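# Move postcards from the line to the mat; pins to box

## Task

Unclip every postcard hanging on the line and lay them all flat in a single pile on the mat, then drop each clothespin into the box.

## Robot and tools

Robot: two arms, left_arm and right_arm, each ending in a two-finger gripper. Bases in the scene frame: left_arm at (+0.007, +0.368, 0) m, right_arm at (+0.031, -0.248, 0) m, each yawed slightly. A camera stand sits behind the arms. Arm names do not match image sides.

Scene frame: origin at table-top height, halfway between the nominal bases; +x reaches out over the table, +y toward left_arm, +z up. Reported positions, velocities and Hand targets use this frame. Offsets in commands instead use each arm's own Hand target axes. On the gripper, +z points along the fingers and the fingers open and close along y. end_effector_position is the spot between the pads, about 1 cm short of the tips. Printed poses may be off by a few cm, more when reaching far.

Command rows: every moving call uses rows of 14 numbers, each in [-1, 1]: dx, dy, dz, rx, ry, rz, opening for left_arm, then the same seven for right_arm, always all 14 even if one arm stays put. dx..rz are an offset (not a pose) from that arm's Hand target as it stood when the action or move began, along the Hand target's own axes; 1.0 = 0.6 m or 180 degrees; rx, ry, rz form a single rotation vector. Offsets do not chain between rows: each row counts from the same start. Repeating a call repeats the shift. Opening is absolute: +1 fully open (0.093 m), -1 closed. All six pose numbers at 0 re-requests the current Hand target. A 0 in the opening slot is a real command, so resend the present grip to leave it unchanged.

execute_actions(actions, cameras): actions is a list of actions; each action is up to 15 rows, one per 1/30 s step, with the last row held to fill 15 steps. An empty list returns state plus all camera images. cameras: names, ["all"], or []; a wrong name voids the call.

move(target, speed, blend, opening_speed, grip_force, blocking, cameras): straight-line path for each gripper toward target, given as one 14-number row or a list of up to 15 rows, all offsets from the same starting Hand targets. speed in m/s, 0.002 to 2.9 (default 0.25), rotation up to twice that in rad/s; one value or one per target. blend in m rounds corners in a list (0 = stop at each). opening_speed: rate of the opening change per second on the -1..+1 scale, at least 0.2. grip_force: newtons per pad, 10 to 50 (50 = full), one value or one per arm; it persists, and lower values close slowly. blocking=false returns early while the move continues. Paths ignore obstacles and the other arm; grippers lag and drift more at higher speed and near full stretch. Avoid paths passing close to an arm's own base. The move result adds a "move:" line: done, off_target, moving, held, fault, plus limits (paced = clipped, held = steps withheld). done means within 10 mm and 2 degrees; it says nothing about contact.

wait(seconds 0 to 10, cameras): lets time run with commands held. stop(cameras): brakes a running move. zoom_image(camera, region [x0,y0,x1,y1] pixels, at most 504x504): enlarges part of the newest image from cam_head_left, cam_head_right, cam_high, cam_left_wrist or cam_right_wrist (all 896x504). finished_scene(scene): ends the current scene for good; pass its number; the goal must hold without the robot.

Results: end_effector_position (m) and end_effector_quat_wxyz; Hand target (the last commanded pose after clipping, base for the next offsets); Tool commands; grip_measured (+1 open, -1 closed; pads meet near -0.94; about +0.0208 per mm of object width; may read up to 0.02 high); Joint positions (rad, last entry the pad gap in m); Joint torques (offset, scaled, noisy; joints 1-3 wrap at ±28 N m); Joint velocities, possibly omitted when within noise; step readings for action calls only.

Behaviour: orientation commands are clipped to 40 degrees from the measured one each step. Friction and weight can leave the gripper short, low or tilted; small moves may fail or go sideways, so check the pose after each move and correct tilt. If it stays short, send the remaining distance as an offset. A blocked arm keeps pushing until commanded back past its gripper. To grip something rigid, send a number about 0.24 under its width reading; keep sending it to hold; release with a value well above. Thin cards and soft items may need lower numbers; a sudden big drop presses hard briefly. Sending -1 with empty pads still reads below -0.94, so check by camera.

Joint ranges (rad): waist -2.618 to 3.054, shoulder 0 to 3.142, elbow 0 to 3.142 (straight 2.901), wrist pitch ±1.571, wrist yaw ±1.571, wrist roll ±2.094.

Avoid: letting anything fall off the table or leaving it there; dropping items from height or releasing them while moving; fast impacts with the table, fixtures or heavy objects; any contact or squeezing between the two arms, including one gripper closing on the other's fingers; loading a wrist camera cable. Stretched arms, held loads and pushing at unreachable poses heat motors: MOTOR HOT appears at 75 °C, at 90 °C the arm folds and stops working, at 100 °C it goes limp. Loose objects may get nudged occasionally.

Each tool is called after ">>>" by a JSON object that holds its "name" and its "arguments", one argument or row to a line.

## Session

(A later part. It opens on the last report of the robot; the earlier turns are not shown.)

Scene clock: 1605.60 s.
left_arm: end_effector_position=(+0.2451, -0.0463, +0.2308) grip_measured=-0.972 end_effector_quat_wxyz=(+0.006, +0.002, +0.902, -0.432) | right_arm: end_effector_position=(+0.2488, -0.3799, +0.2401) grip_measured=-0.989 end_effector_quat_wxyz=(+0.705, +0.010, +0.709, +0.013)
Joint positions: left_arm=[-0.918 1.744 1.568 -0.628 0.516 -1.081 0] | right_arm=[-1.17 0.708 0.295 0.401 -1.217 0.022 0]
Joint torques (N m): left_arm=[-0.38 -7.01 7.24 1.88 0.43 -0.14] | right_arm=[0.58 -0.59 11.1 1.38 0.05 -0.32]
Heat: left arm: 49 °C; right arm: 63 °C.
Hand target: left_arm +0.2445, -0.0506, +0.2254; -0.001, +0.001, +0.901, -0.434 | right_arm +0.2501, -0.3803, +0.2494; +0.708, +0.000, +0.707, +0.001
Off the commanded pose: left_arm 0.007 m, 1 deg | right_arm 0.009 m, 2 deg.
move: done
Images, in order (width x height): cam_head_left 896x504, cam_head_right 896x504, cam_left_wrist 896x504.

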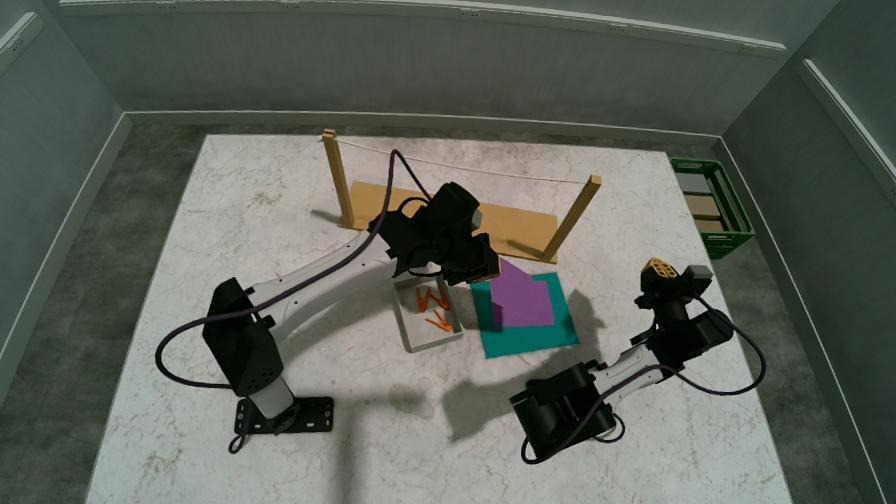

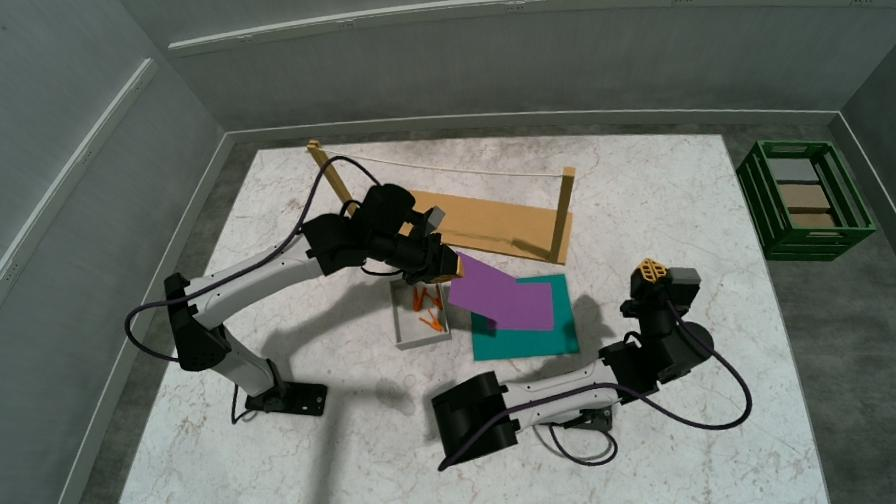

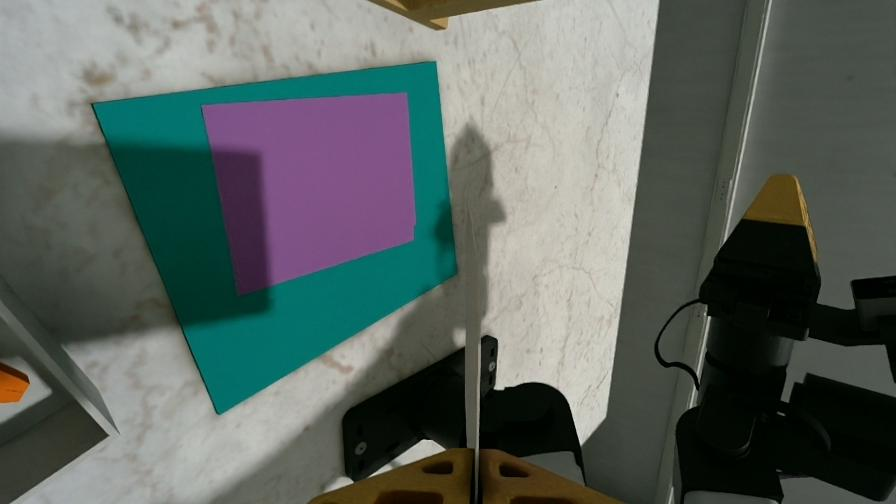

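>>> {"name": "move", "arguments": {
  "target": [-0.06,0.0313,0.268,0,0,0,-1, 0,0,0,0,0,0,-1],
  "speed": 0.12,
  "cameras": ["cam_head_right","cam_left_wrist","cam_head_left"]
}}

Scene clock: 1622.33 s.
left_arm: end_effector_position=(+0.2741, -0.1572, +0.1083) grip_measured=-0.972 end_effector_quat_wxyz=(-0.013, +0.004, +0.904, -0.427) | right_arm: end_effector_position=(+0.2488, -0.3799, +0.2401) grip_measured=-0.989 end_effector_quat_wxyz=(+0.705, +0.010, +0.709, +0.013)
Joint positions: left_arm=[-1.012 2.227 1.769 -0.337 0.479 -1.158 0] | right_arm=[-1.17 0.708 0.295 0.401 -1.217 0.022 0]
Joint torques (N m): left_arm=[-0.42 -10.28 10.07 1.9 0.11 -0.1] | right_arm=[0.58 -0.58 11.08 1.39 0.05 -0.32]
Heat: left arm: 51 °C; right arm: 67 °C.
Hand target: left_arm +0.2801, -0.1648, +0.1105; -0.001, +0.001, +0.901, -0.434 | right_arm +0.2501, -0.3803, +0.2494; +0.708, +0.000, +0.707, +0.001
Off the commanded pose: left_arm 0.010 m, 2 deg | right_arm 0.009 m, 2 deg.
move: done
Images, in order (width x height): cam_head_left 896x504, cam_head_right 896x504, cam_left_wrist 896x504.

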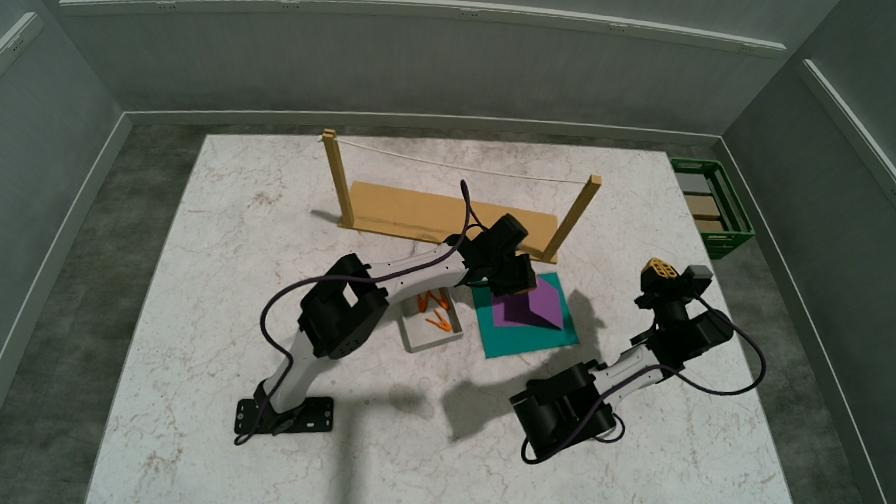

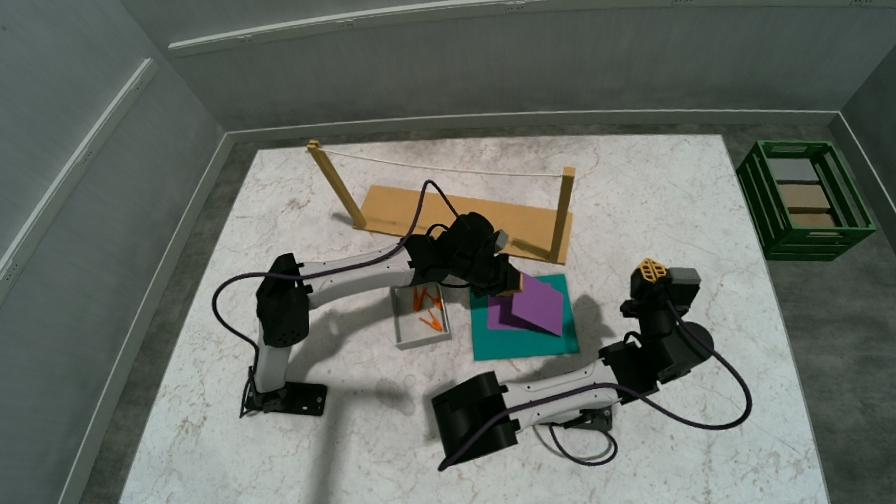

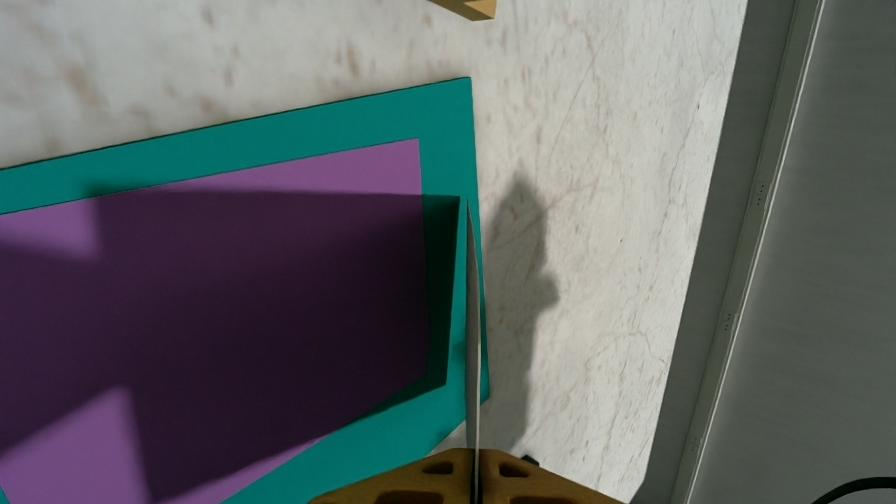

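>>> {"name": "zoom_image", "arguments": {
  "camera": "cam_head_right",
  "region": [440, 250, 610, 370]
}}

>>> {"name": "zoom_image", "arguments": {
  "camera": "cam_left_wrist",
  "region": [250, 60, 650, 460]
}}

Scaled by 2.965 from the camera's 896x504 image, which has a finer 1280x720 frame.

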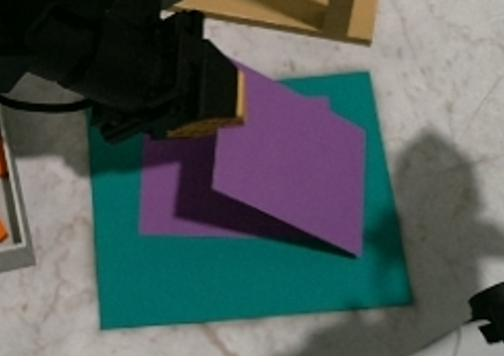

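Scaled by 1.260 from the camera's 896x504 image, which has a finer 1280x720 frame.

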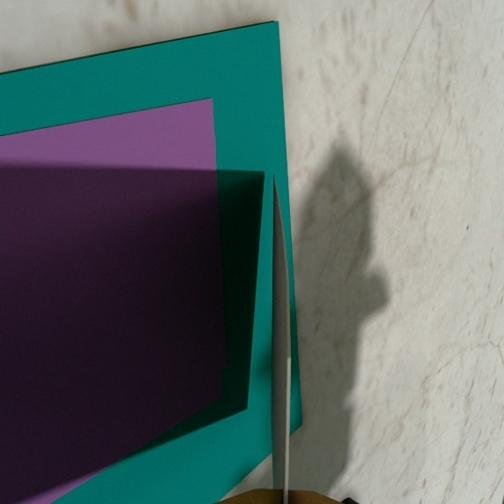

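>>> {"name": "move", "arguments": {
  "target": [-0.035,0.048,0.0067,0,0,0,-1, 0,0,0,0,0,0,-1],
  "speed": 0.08,
  "cameras": ["cam_head_right","cam_left_wrist"]
}}

>>> {"name": "zoom_image", "arguments": {
  "camera": "cam_head_right",
  "region": [440, 250, 610, 370]
}}

Scene clock: 1636.37 s.
left_arm: end_effector_position=(+0.3018, -0.1475, +0.0940) grip_measured=-0.972 end_effector_quat_wxyz=(+0.000, -0.008, +0.901, -0.433) | right_arm: end_effector_position=(+0.2488, -0.3799, +0.2401) grip_measured=-0.989 end_effector_quat_wxyz=(+0.705, +0.010, +0.709, +0.013)
Joint positions: left_arm=[-0.961 2.258 1.753 -0.281 0.488 -1.14 0] | right_arm=[-1.17 0.708 0.295 0.401 -1.217 0.022 0]
Joint torques (N m): left_arm=[-0.16 -10.35 7.46 1.88 0.39 0.11] | right_arm=[0.55 -0.55 11.11 1.39 0.04 -0.32]
Heat: left arm: 56 °C; right arm: 69 °C.
Hand target: left_arm +0.3012, -0.1501, +0.0855; -0.001, +0.001, +0.901, -0.435 | right_arm +0.2501, -0.3803, +0.2494; +0.708, +0.000, +0.707, +0.001
Off the commanded pose: left_arm 0.009 m, 1 deg | right_arm 0.009 m, 2 deg.
move: done
Images, in order (width x height): cam_head_right 896x504, cam_left_wrist 896x504.

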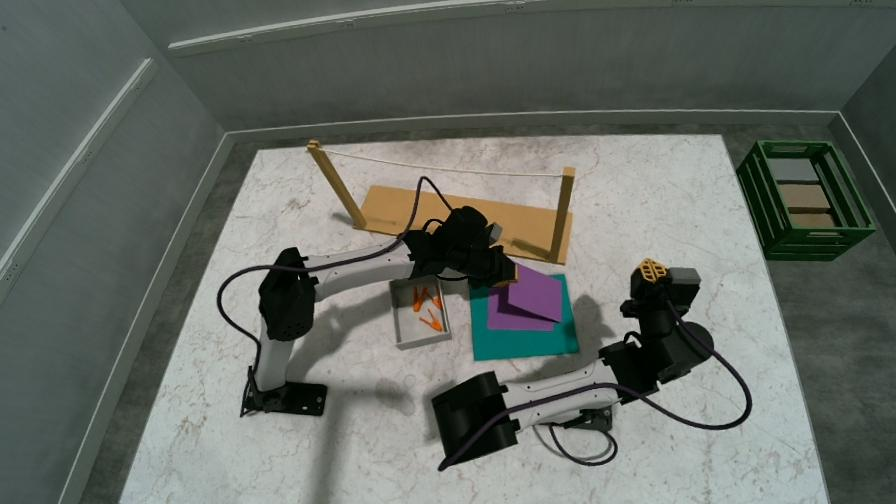

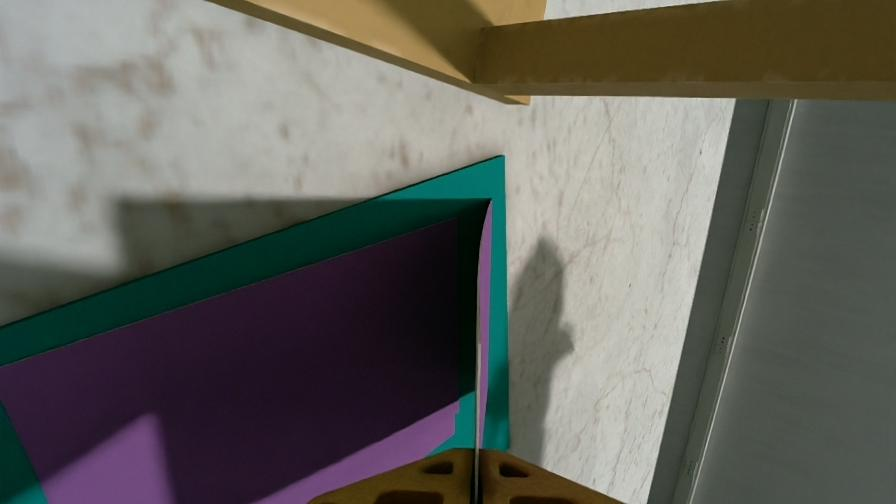

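Scaled by 2.965 from the camera's 896x504 image, which has a finer 1280x720 frame.

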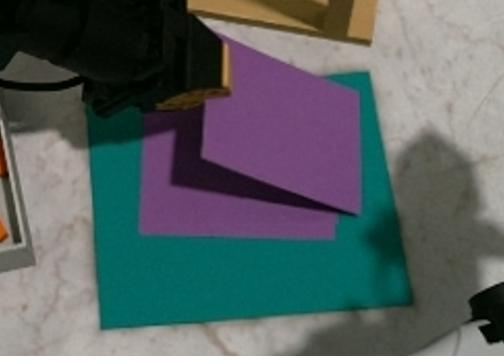

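>>> {"name": "move", "arguments": {
  "target": [
    [0.0167,0.0062,-0.0292,0,0,0,-1, 0,0,0,0,0,0,-1],
    [0.0167,0.0681,-0.0118,0,0,0,-1, 0,0,0,0,0,0,-1]
  ],
  "speed": 0.08,
  "cameras": ["cam_head_right","cam_left_wrist"]
}}

>>> {"name": "zoom_image", "arguments": {
  "camera": "cam_head_right",
  "region": [440, 250, 610, 370]
}}

Scene clock: 1644.83 s.
left_arm: end_effector_position=(+0.2875, -0.1177, +0.0413) grip_measured=-0.972 end_effector_quat_wxyz=(-0.014, -0.010, +0.908, -0.418) | right_arm: end_effector_position=(+0.2488, -0.3799, +0.2401) grip_measured=-0.989 end_effector_quat_wxyz=(+0.705, +0.010, +0.709, +0.013)
Joint positions: left_arm=[-0.944 2.235 1.518 -0.122 0.508 -1.12 0] | right_arm=[-1.17 0.708 0.295 0.401 -1.217 0.022 0]
Joint torques (N m): left_arm=[0.36 -13.74 6.79 1.8 0.38 0.11] | right_arm=[0.58 -0.53 11.07 1.38 0.05 -0.32]
Heat: left arm: 57 °C; right arm: 70 °C.
Hand target: left_arm +0.2911, -0.1190, +0.0579; -0.001, +0.001, +0.901, -0.434 | right_arm +0.2501, -0.3803, +0.2494; +0.708, +0.000, +0.707, +0.001
Off the commanded pose: left_arm 0.017 m, 3 deg | right_arm 0.009 m, 2 deg.
move: off_target (left_arm)
Images, in order (width x height): cam_head_right 896x504, cam_left_wrist 896x504.

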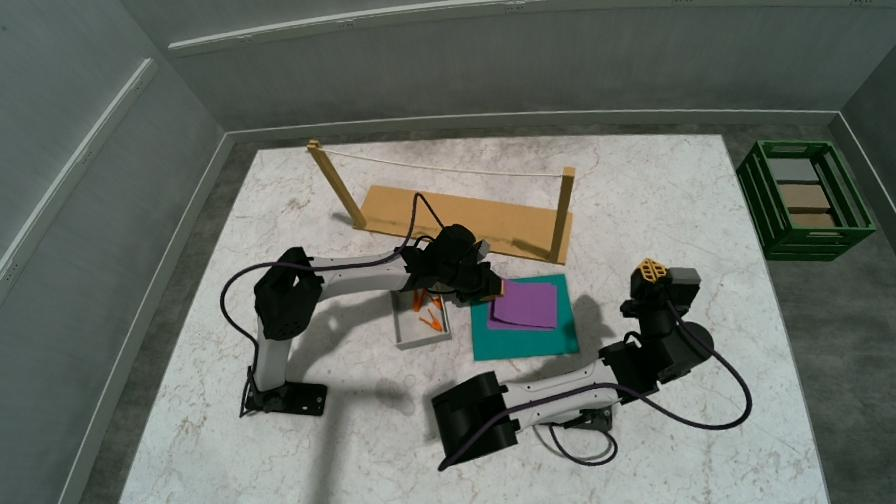

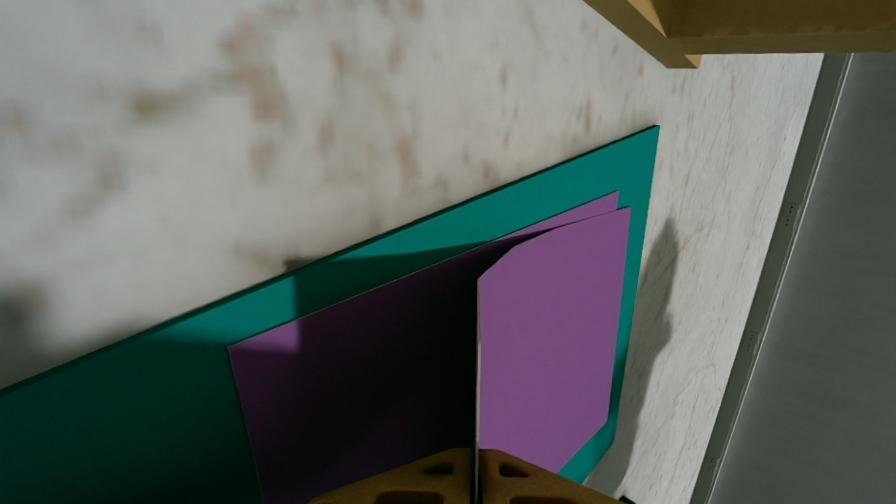

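Scaled by 2.965 from the camera's 896x504 image, which has a finer 1280x720 frame.

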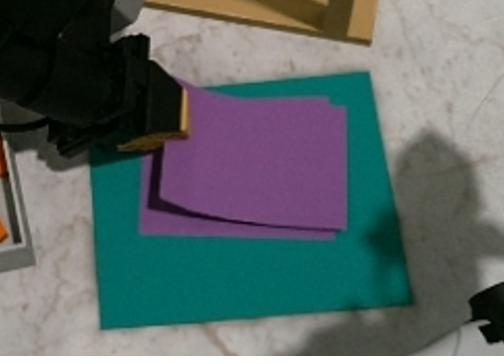

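>>> {"name": "move", "arguments": {
  "target": [0.004,0.0354,-0.002,0,0,0,-1, 0,0,0,0,0,0,-1],
  "speed": 0.05,
  "cameras": ["cam_left_wrist","cam_head_right"]
}}

>>> {"name": "zoom_image", "arguments": {
  "camera": "cam_head_right",
  "region": [440, 250, 610, 370]
}}

Scene clock: 1649.67 s.
left_arm: end_effector_position=(+0.2858, -0.1061, +0.0266) grip_measured=-0.972 end_effector_quat_wxyz=(-0.014, -0.006, +0.906, -0.424) | right_arm: end_effector_position=(+0.2488, -0.3799, +0.2401) grip_measured=-0.989 end_effector_quat_wxyz=(+0.705, +0.010, +0.709, +0.013)
Joint positions: left_arm=[-0.928 2.228 1.431 -0.037 0.525 -1.106 0] | right_arm=[-1.17 0.708 0.295 0.401 -1.217 0.022 0]
Joint torques (N m): left_arm=[0.39 -13.96 6.16 1.69 0.32 0.1] | right_arm=[0.61 -0.55 11.1 1.38 0.06 -0.32]
Heat: left arm: 60 °C; right arm: 70 °C.
Hand target: left_arm +0.2888, -0.1048, +0.0420; -0.001, +0.001, +0.901, -0.434 | right_arm +0.2501, -0.3803, +0.2494; +0.708, +0.000, +0.707, +0.001
Off the commanded pose: left_arm 0.016 m, 2 deg | right_arm 0.009 m, 2 deg.
move: off_target (left_arm)
Images, in order (width x height): cam_head_right 896x504, cam_left_wrist 896x504.

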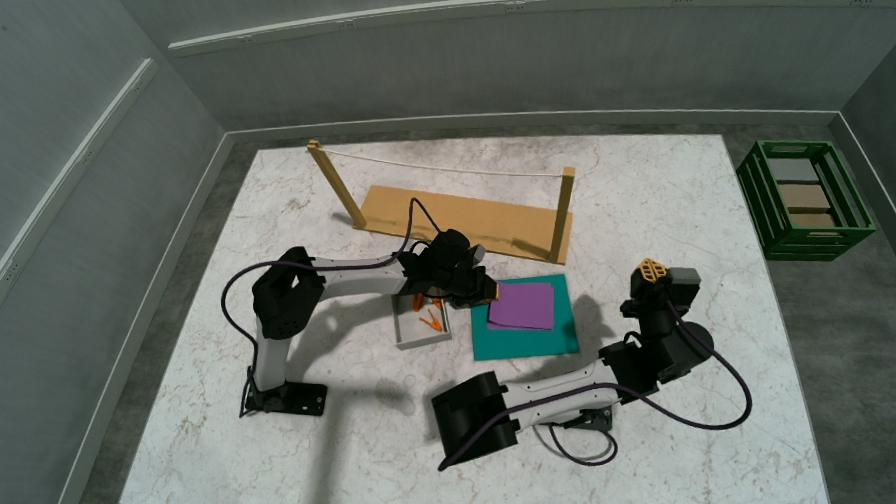

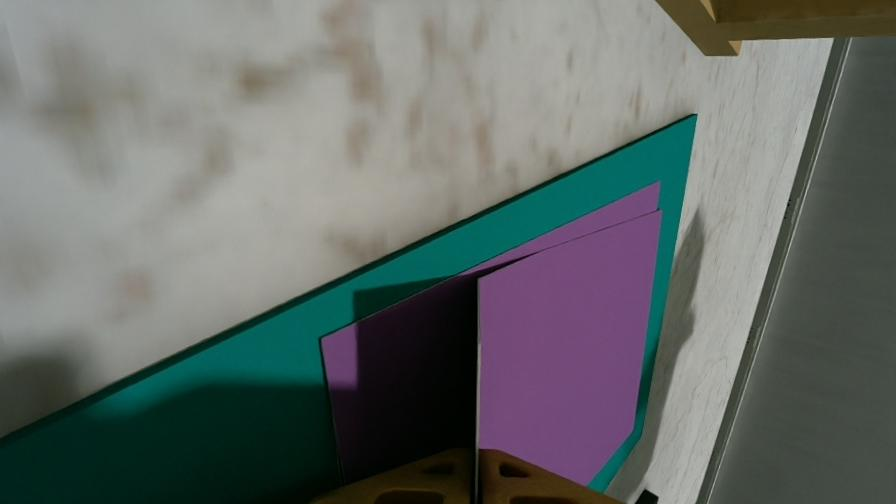

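Scaled by 2.965 from the camera's 896x504 image, which has a finer 1280x720 frame.

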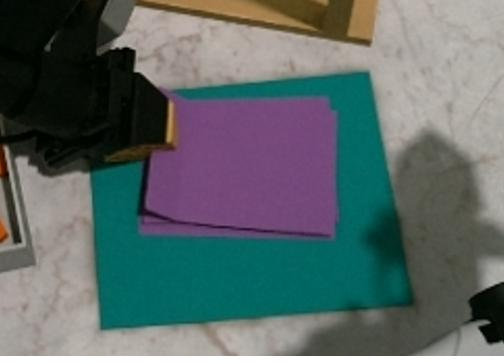

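>>> {"name": "move", "arguments": {
  "target": [
    [0,0.011,0.0023,0,0,0,-1, 0,0,0,0,0,0,-1],
    [0,0.011,0.0023,0,0,0,-0.7, 0,0,0,0,0,0,-1],
    [0,0.011,0.0023,0,0,0,-0.3, 0,0,0,0,0,0,-1]
  ],
  "speed": 0.04,
  "cameras": ["cam_left_wrist","cam_head_right"]
}}

>>> {"name": "zoom_image", "arguments": {
  "camera": "cam_head_right",
  "region": [440, 250, 610, 370]
}}

Scene clock: 1655.17 s.
left_arm: end_effector_position=(+0.2865, -0.1073, +0.0327) grip_measured=-0.303 end_effector_quat_wxyz=(-0.007, +0.002, +0.898, -0.439) | right_arm: end_effector_position=(+0.2488, -0.3799, +0.2401) grip_measured=-0.989 end_effector_quat_wxyz=(+0.705, +0.010, +0.709, +0.013)
Joint positions: left_arm=[-0.925 2.216 1.409 0.01 0.539 -1.101 0.031] | right_arm=[-1.17 0.708 0.295 0.401 -1.217 0.022 0]
Joint torques (N m): left_arm=[0.47 -12.45 6.34 1.53 0.2 0.08] | right_arm=[0.61 -0.55 11.08 1.38 0.04 -0.32]
Heat: left arm: 64 °C; right arm: 71 °C.
Hand target: left_arm +0.2887, -0.1019, +0.0360; -0.001, +0.001, +0.901, -0.434 | right_arm +0.2501, -0.3803, +0.2494; +0.708, +0.000, +0.707, +0.001
Off the commanded pose: left_arm 0.007 m, 1 deg | right_arm 0.009 m, 2 deg.
move: done; target 2's new opening was sent with left_arm's hand 0.012 m and 1 deg from that target; target 3's new opening was sent with left_arm's hand 0.012 m and 1 deg from that target
Images, in order (width x height): cam_head_right 896x504, cam_left_wrist 896x504.

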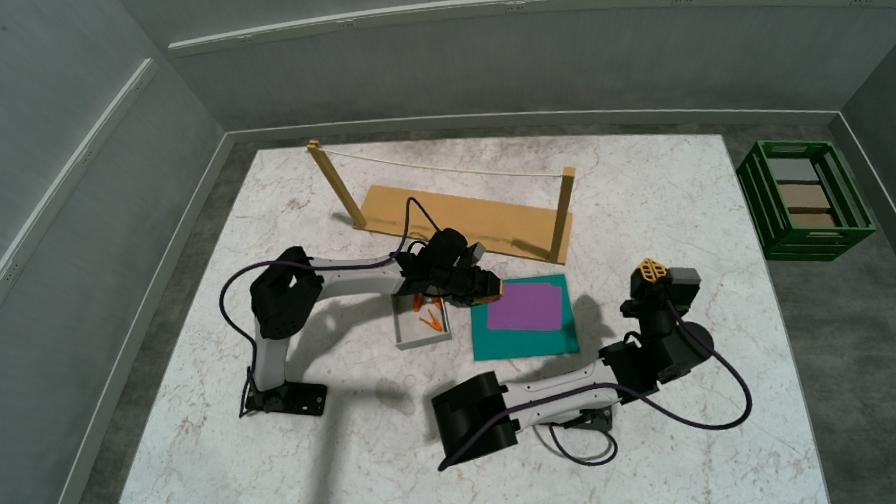

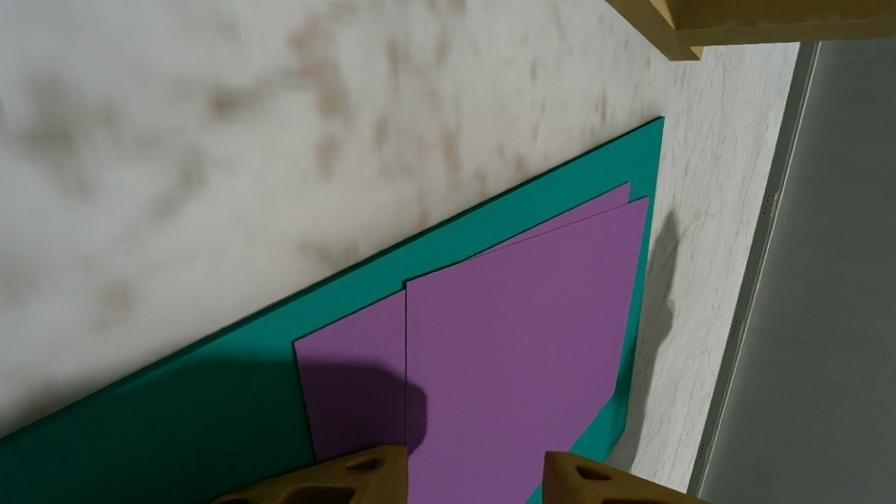

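Scaled by 2.965 from the camera's 896x504 image, which has a finer 1280x720 frame.

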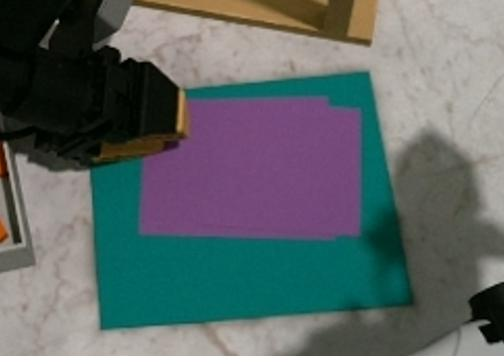

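>>> {"name": "move", "arguments": {
  "target": [
    [0,0.028,-0.0853,0,0,0,-0.3, 0,0,0,0,0,0,-1],
    [0,-0.03,-0.2638,0,0,0,-0.3, 0,0,0,0,0,0,-1]
  ],
  "speed": [0.06,0.2],
  "cameras": ["cam_left_wrist","cam_head_right","cam_high"]
}}

>>> {"name": "zoom_image", "arguments": {
  "camera": "cam_head_right",
  "region": [440, 250, 610, 370]
}}

Scene clock: 1666.67 s.
left_arm: end_effector_position=(+0.2880, +0.0121, +0.1320) grip_measured=-0.302 end_effector_quat_wxyz=(-0.011, -0.011, +0.906, -0.423) | right_arm: end_effector_position=(+0.2488, -0.3799, +0.2401) grip_measured=-0.989 end_effector_quat_wxyz=(+0.705, +0.010, +0.709, +0.013)
Joint positions: left_arm=[-0.719 1.787 1.258 -0.408 0.651 -0.921 0.031] | right_arm=[-1.17 0.708 0.295 0.401 -1.217 0.022 0]
Joint torques (N m): left_arm=[0.14 -9.91 9.5 1.36 0.51 0.11] | right_arm=[0.58 -0.55 11.07 1.39 0.04 -0.31]
Heat: left arm: 67 °C; right arm: 72 °C.
Hand target: left_arm +0.2891, +0.0109, +0.1486; -0.001, +0.001, +0.901, -0.434 | right_arm +0.2501, -0.3803, +0.2494; +0.708, +0.000, +0.707, +0.001
Off the commanded pose: left_arm 0.017 m, 2 deg | right_arm 0.009 m, 2 deg.
move: off_target (left_arm)
Images, in order (width x height): cam_head_right 896x504, cam_high 896x504, cam_left_wrist 896x504.

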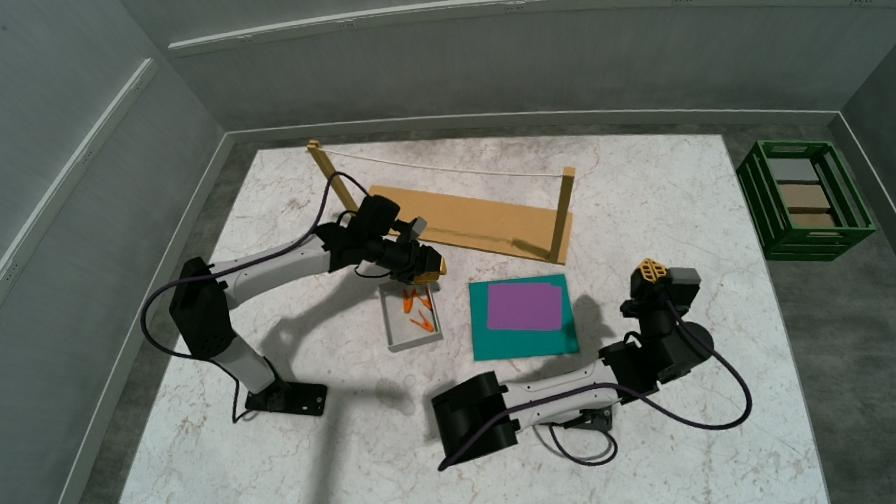

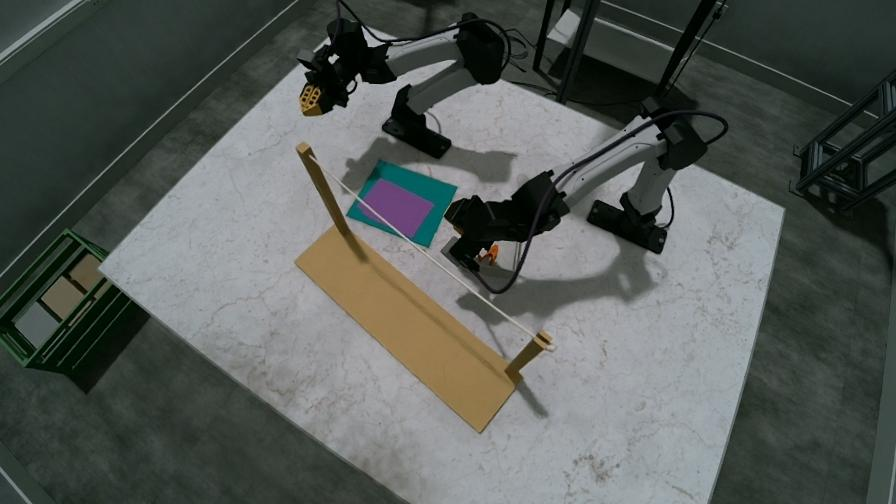

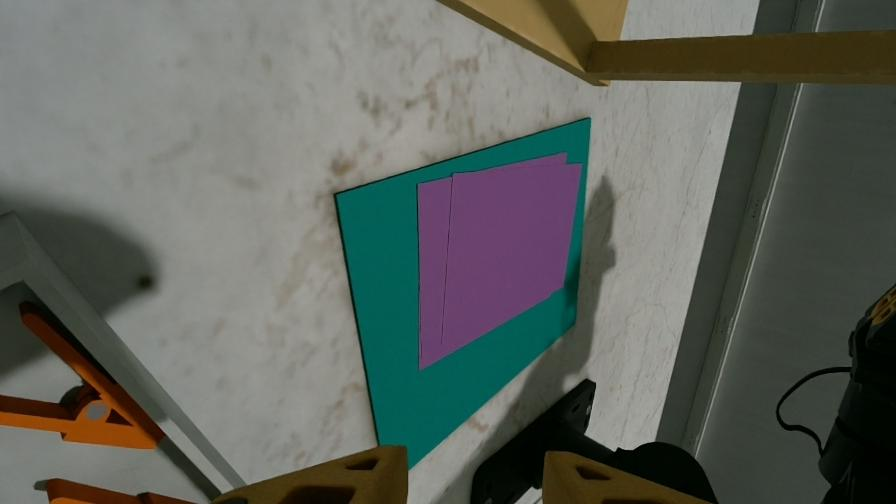

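Scaled by 2.965 from the camera's 896x504 image, which has a finer 1280x720 frame.

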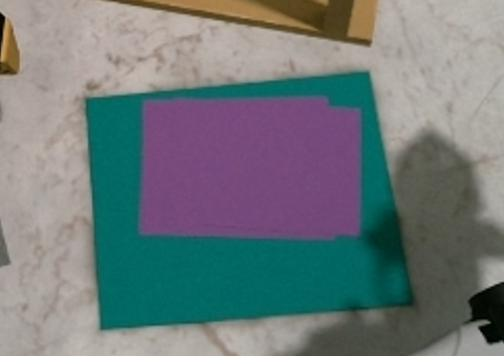

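>>> {"name": "move", "arguments": {
  "target": [
    [0.0,-0.1,-0.08,0,0,0,-0.3, 0,0,0,0,0,0,-1],
    [0.133,0.119,-0.417,-0.2,0,0,-0.3, 0,0,0,0,0,0,-1]
  ],
  "speed": 0.25,
  "blend": [0.03,0],
  "cameras": ["cam_head_left","cam_head_right","cam_left_wrist"]
}}

Scene clock: 1671.70 s.
left_arm: end_effector_position=(+0.2131, +0.2460, +0.2505) grip_measured=-0.302 end_effector_quat_wxyz=(+0.051, -0.008, +0.985, -0.163) | right_arm: end_effector_position=(+0.2488, -0.3799, +0.2401) grip_measured=-0.989 end_effector_quat_wxyz=(+0.705, +0.010, +0.709, +0.013)
Joint positions: left_arm=[-0.388 1.335 1.551 -1.573 0.271 -0.39 0.031] | right_arm=[-1.17 0.708 0.295 0.401 -1.217 0.022 0]
Joint torques (N m): left_arm=[0.27 -3.58 6.02 0.7 0.13 0.07] | right_arm=[0.62 -0.55 11.11 1.38 0.04 -0.31]
Heat: left arm: 65 °C; right arm: 72 °C.
Hand target: left_arm +0.2100, +0.2512, +0.2486; -0.001, +0.001, +0.991, -0.135 | right_arm +0.2501, -0.3803, +0.2494; +0.708, +0.000, +0.707, +0.001
Off the commanded pose: left_arm 0.006 m, 7 deg | right_arm 0.009 m, 2 deg.
joint sent to its limit (left arm) — joint 4 (wrist pitch), lower limit. The joint targets are off in orientation, not in position.
move: off_target (left_arm)
Images, in order (width x height): cam_head_left 896x504, cam_head_right 896x504, cam_left_wrist 896x504.

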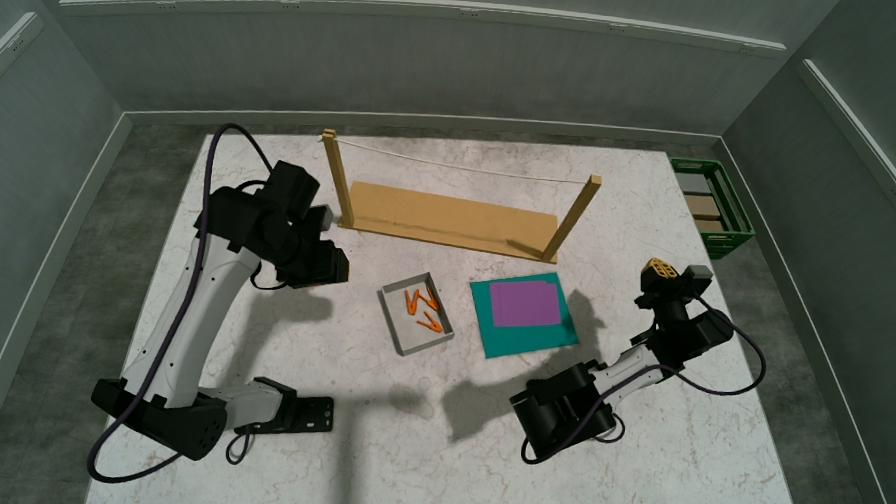

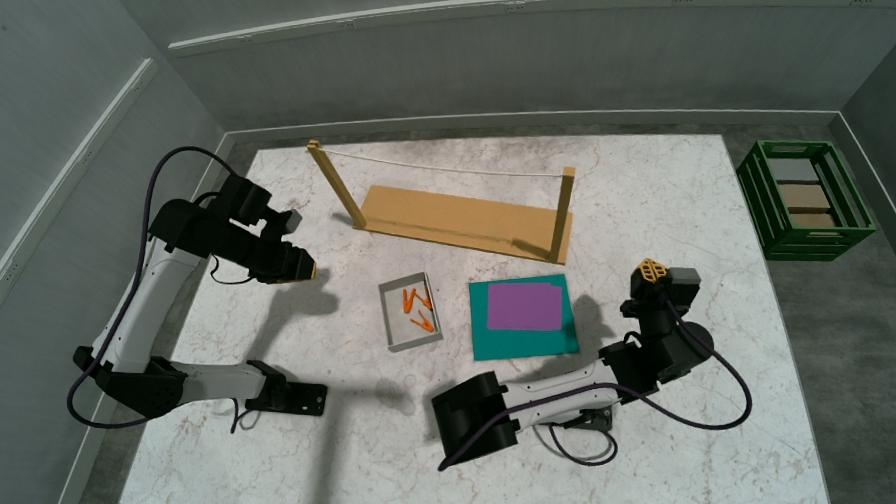

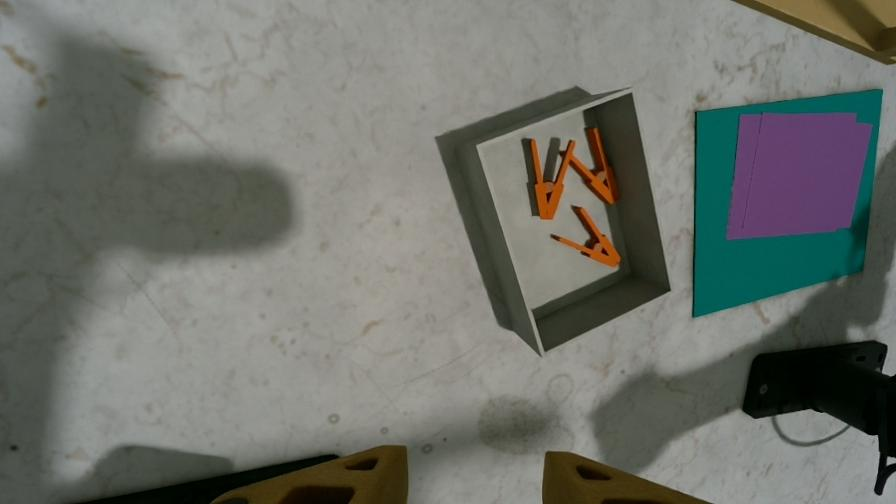

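>>> {"name": "finished_scene", "arguments": {
  "scene": 1
}}

The scene is finished: the task was done.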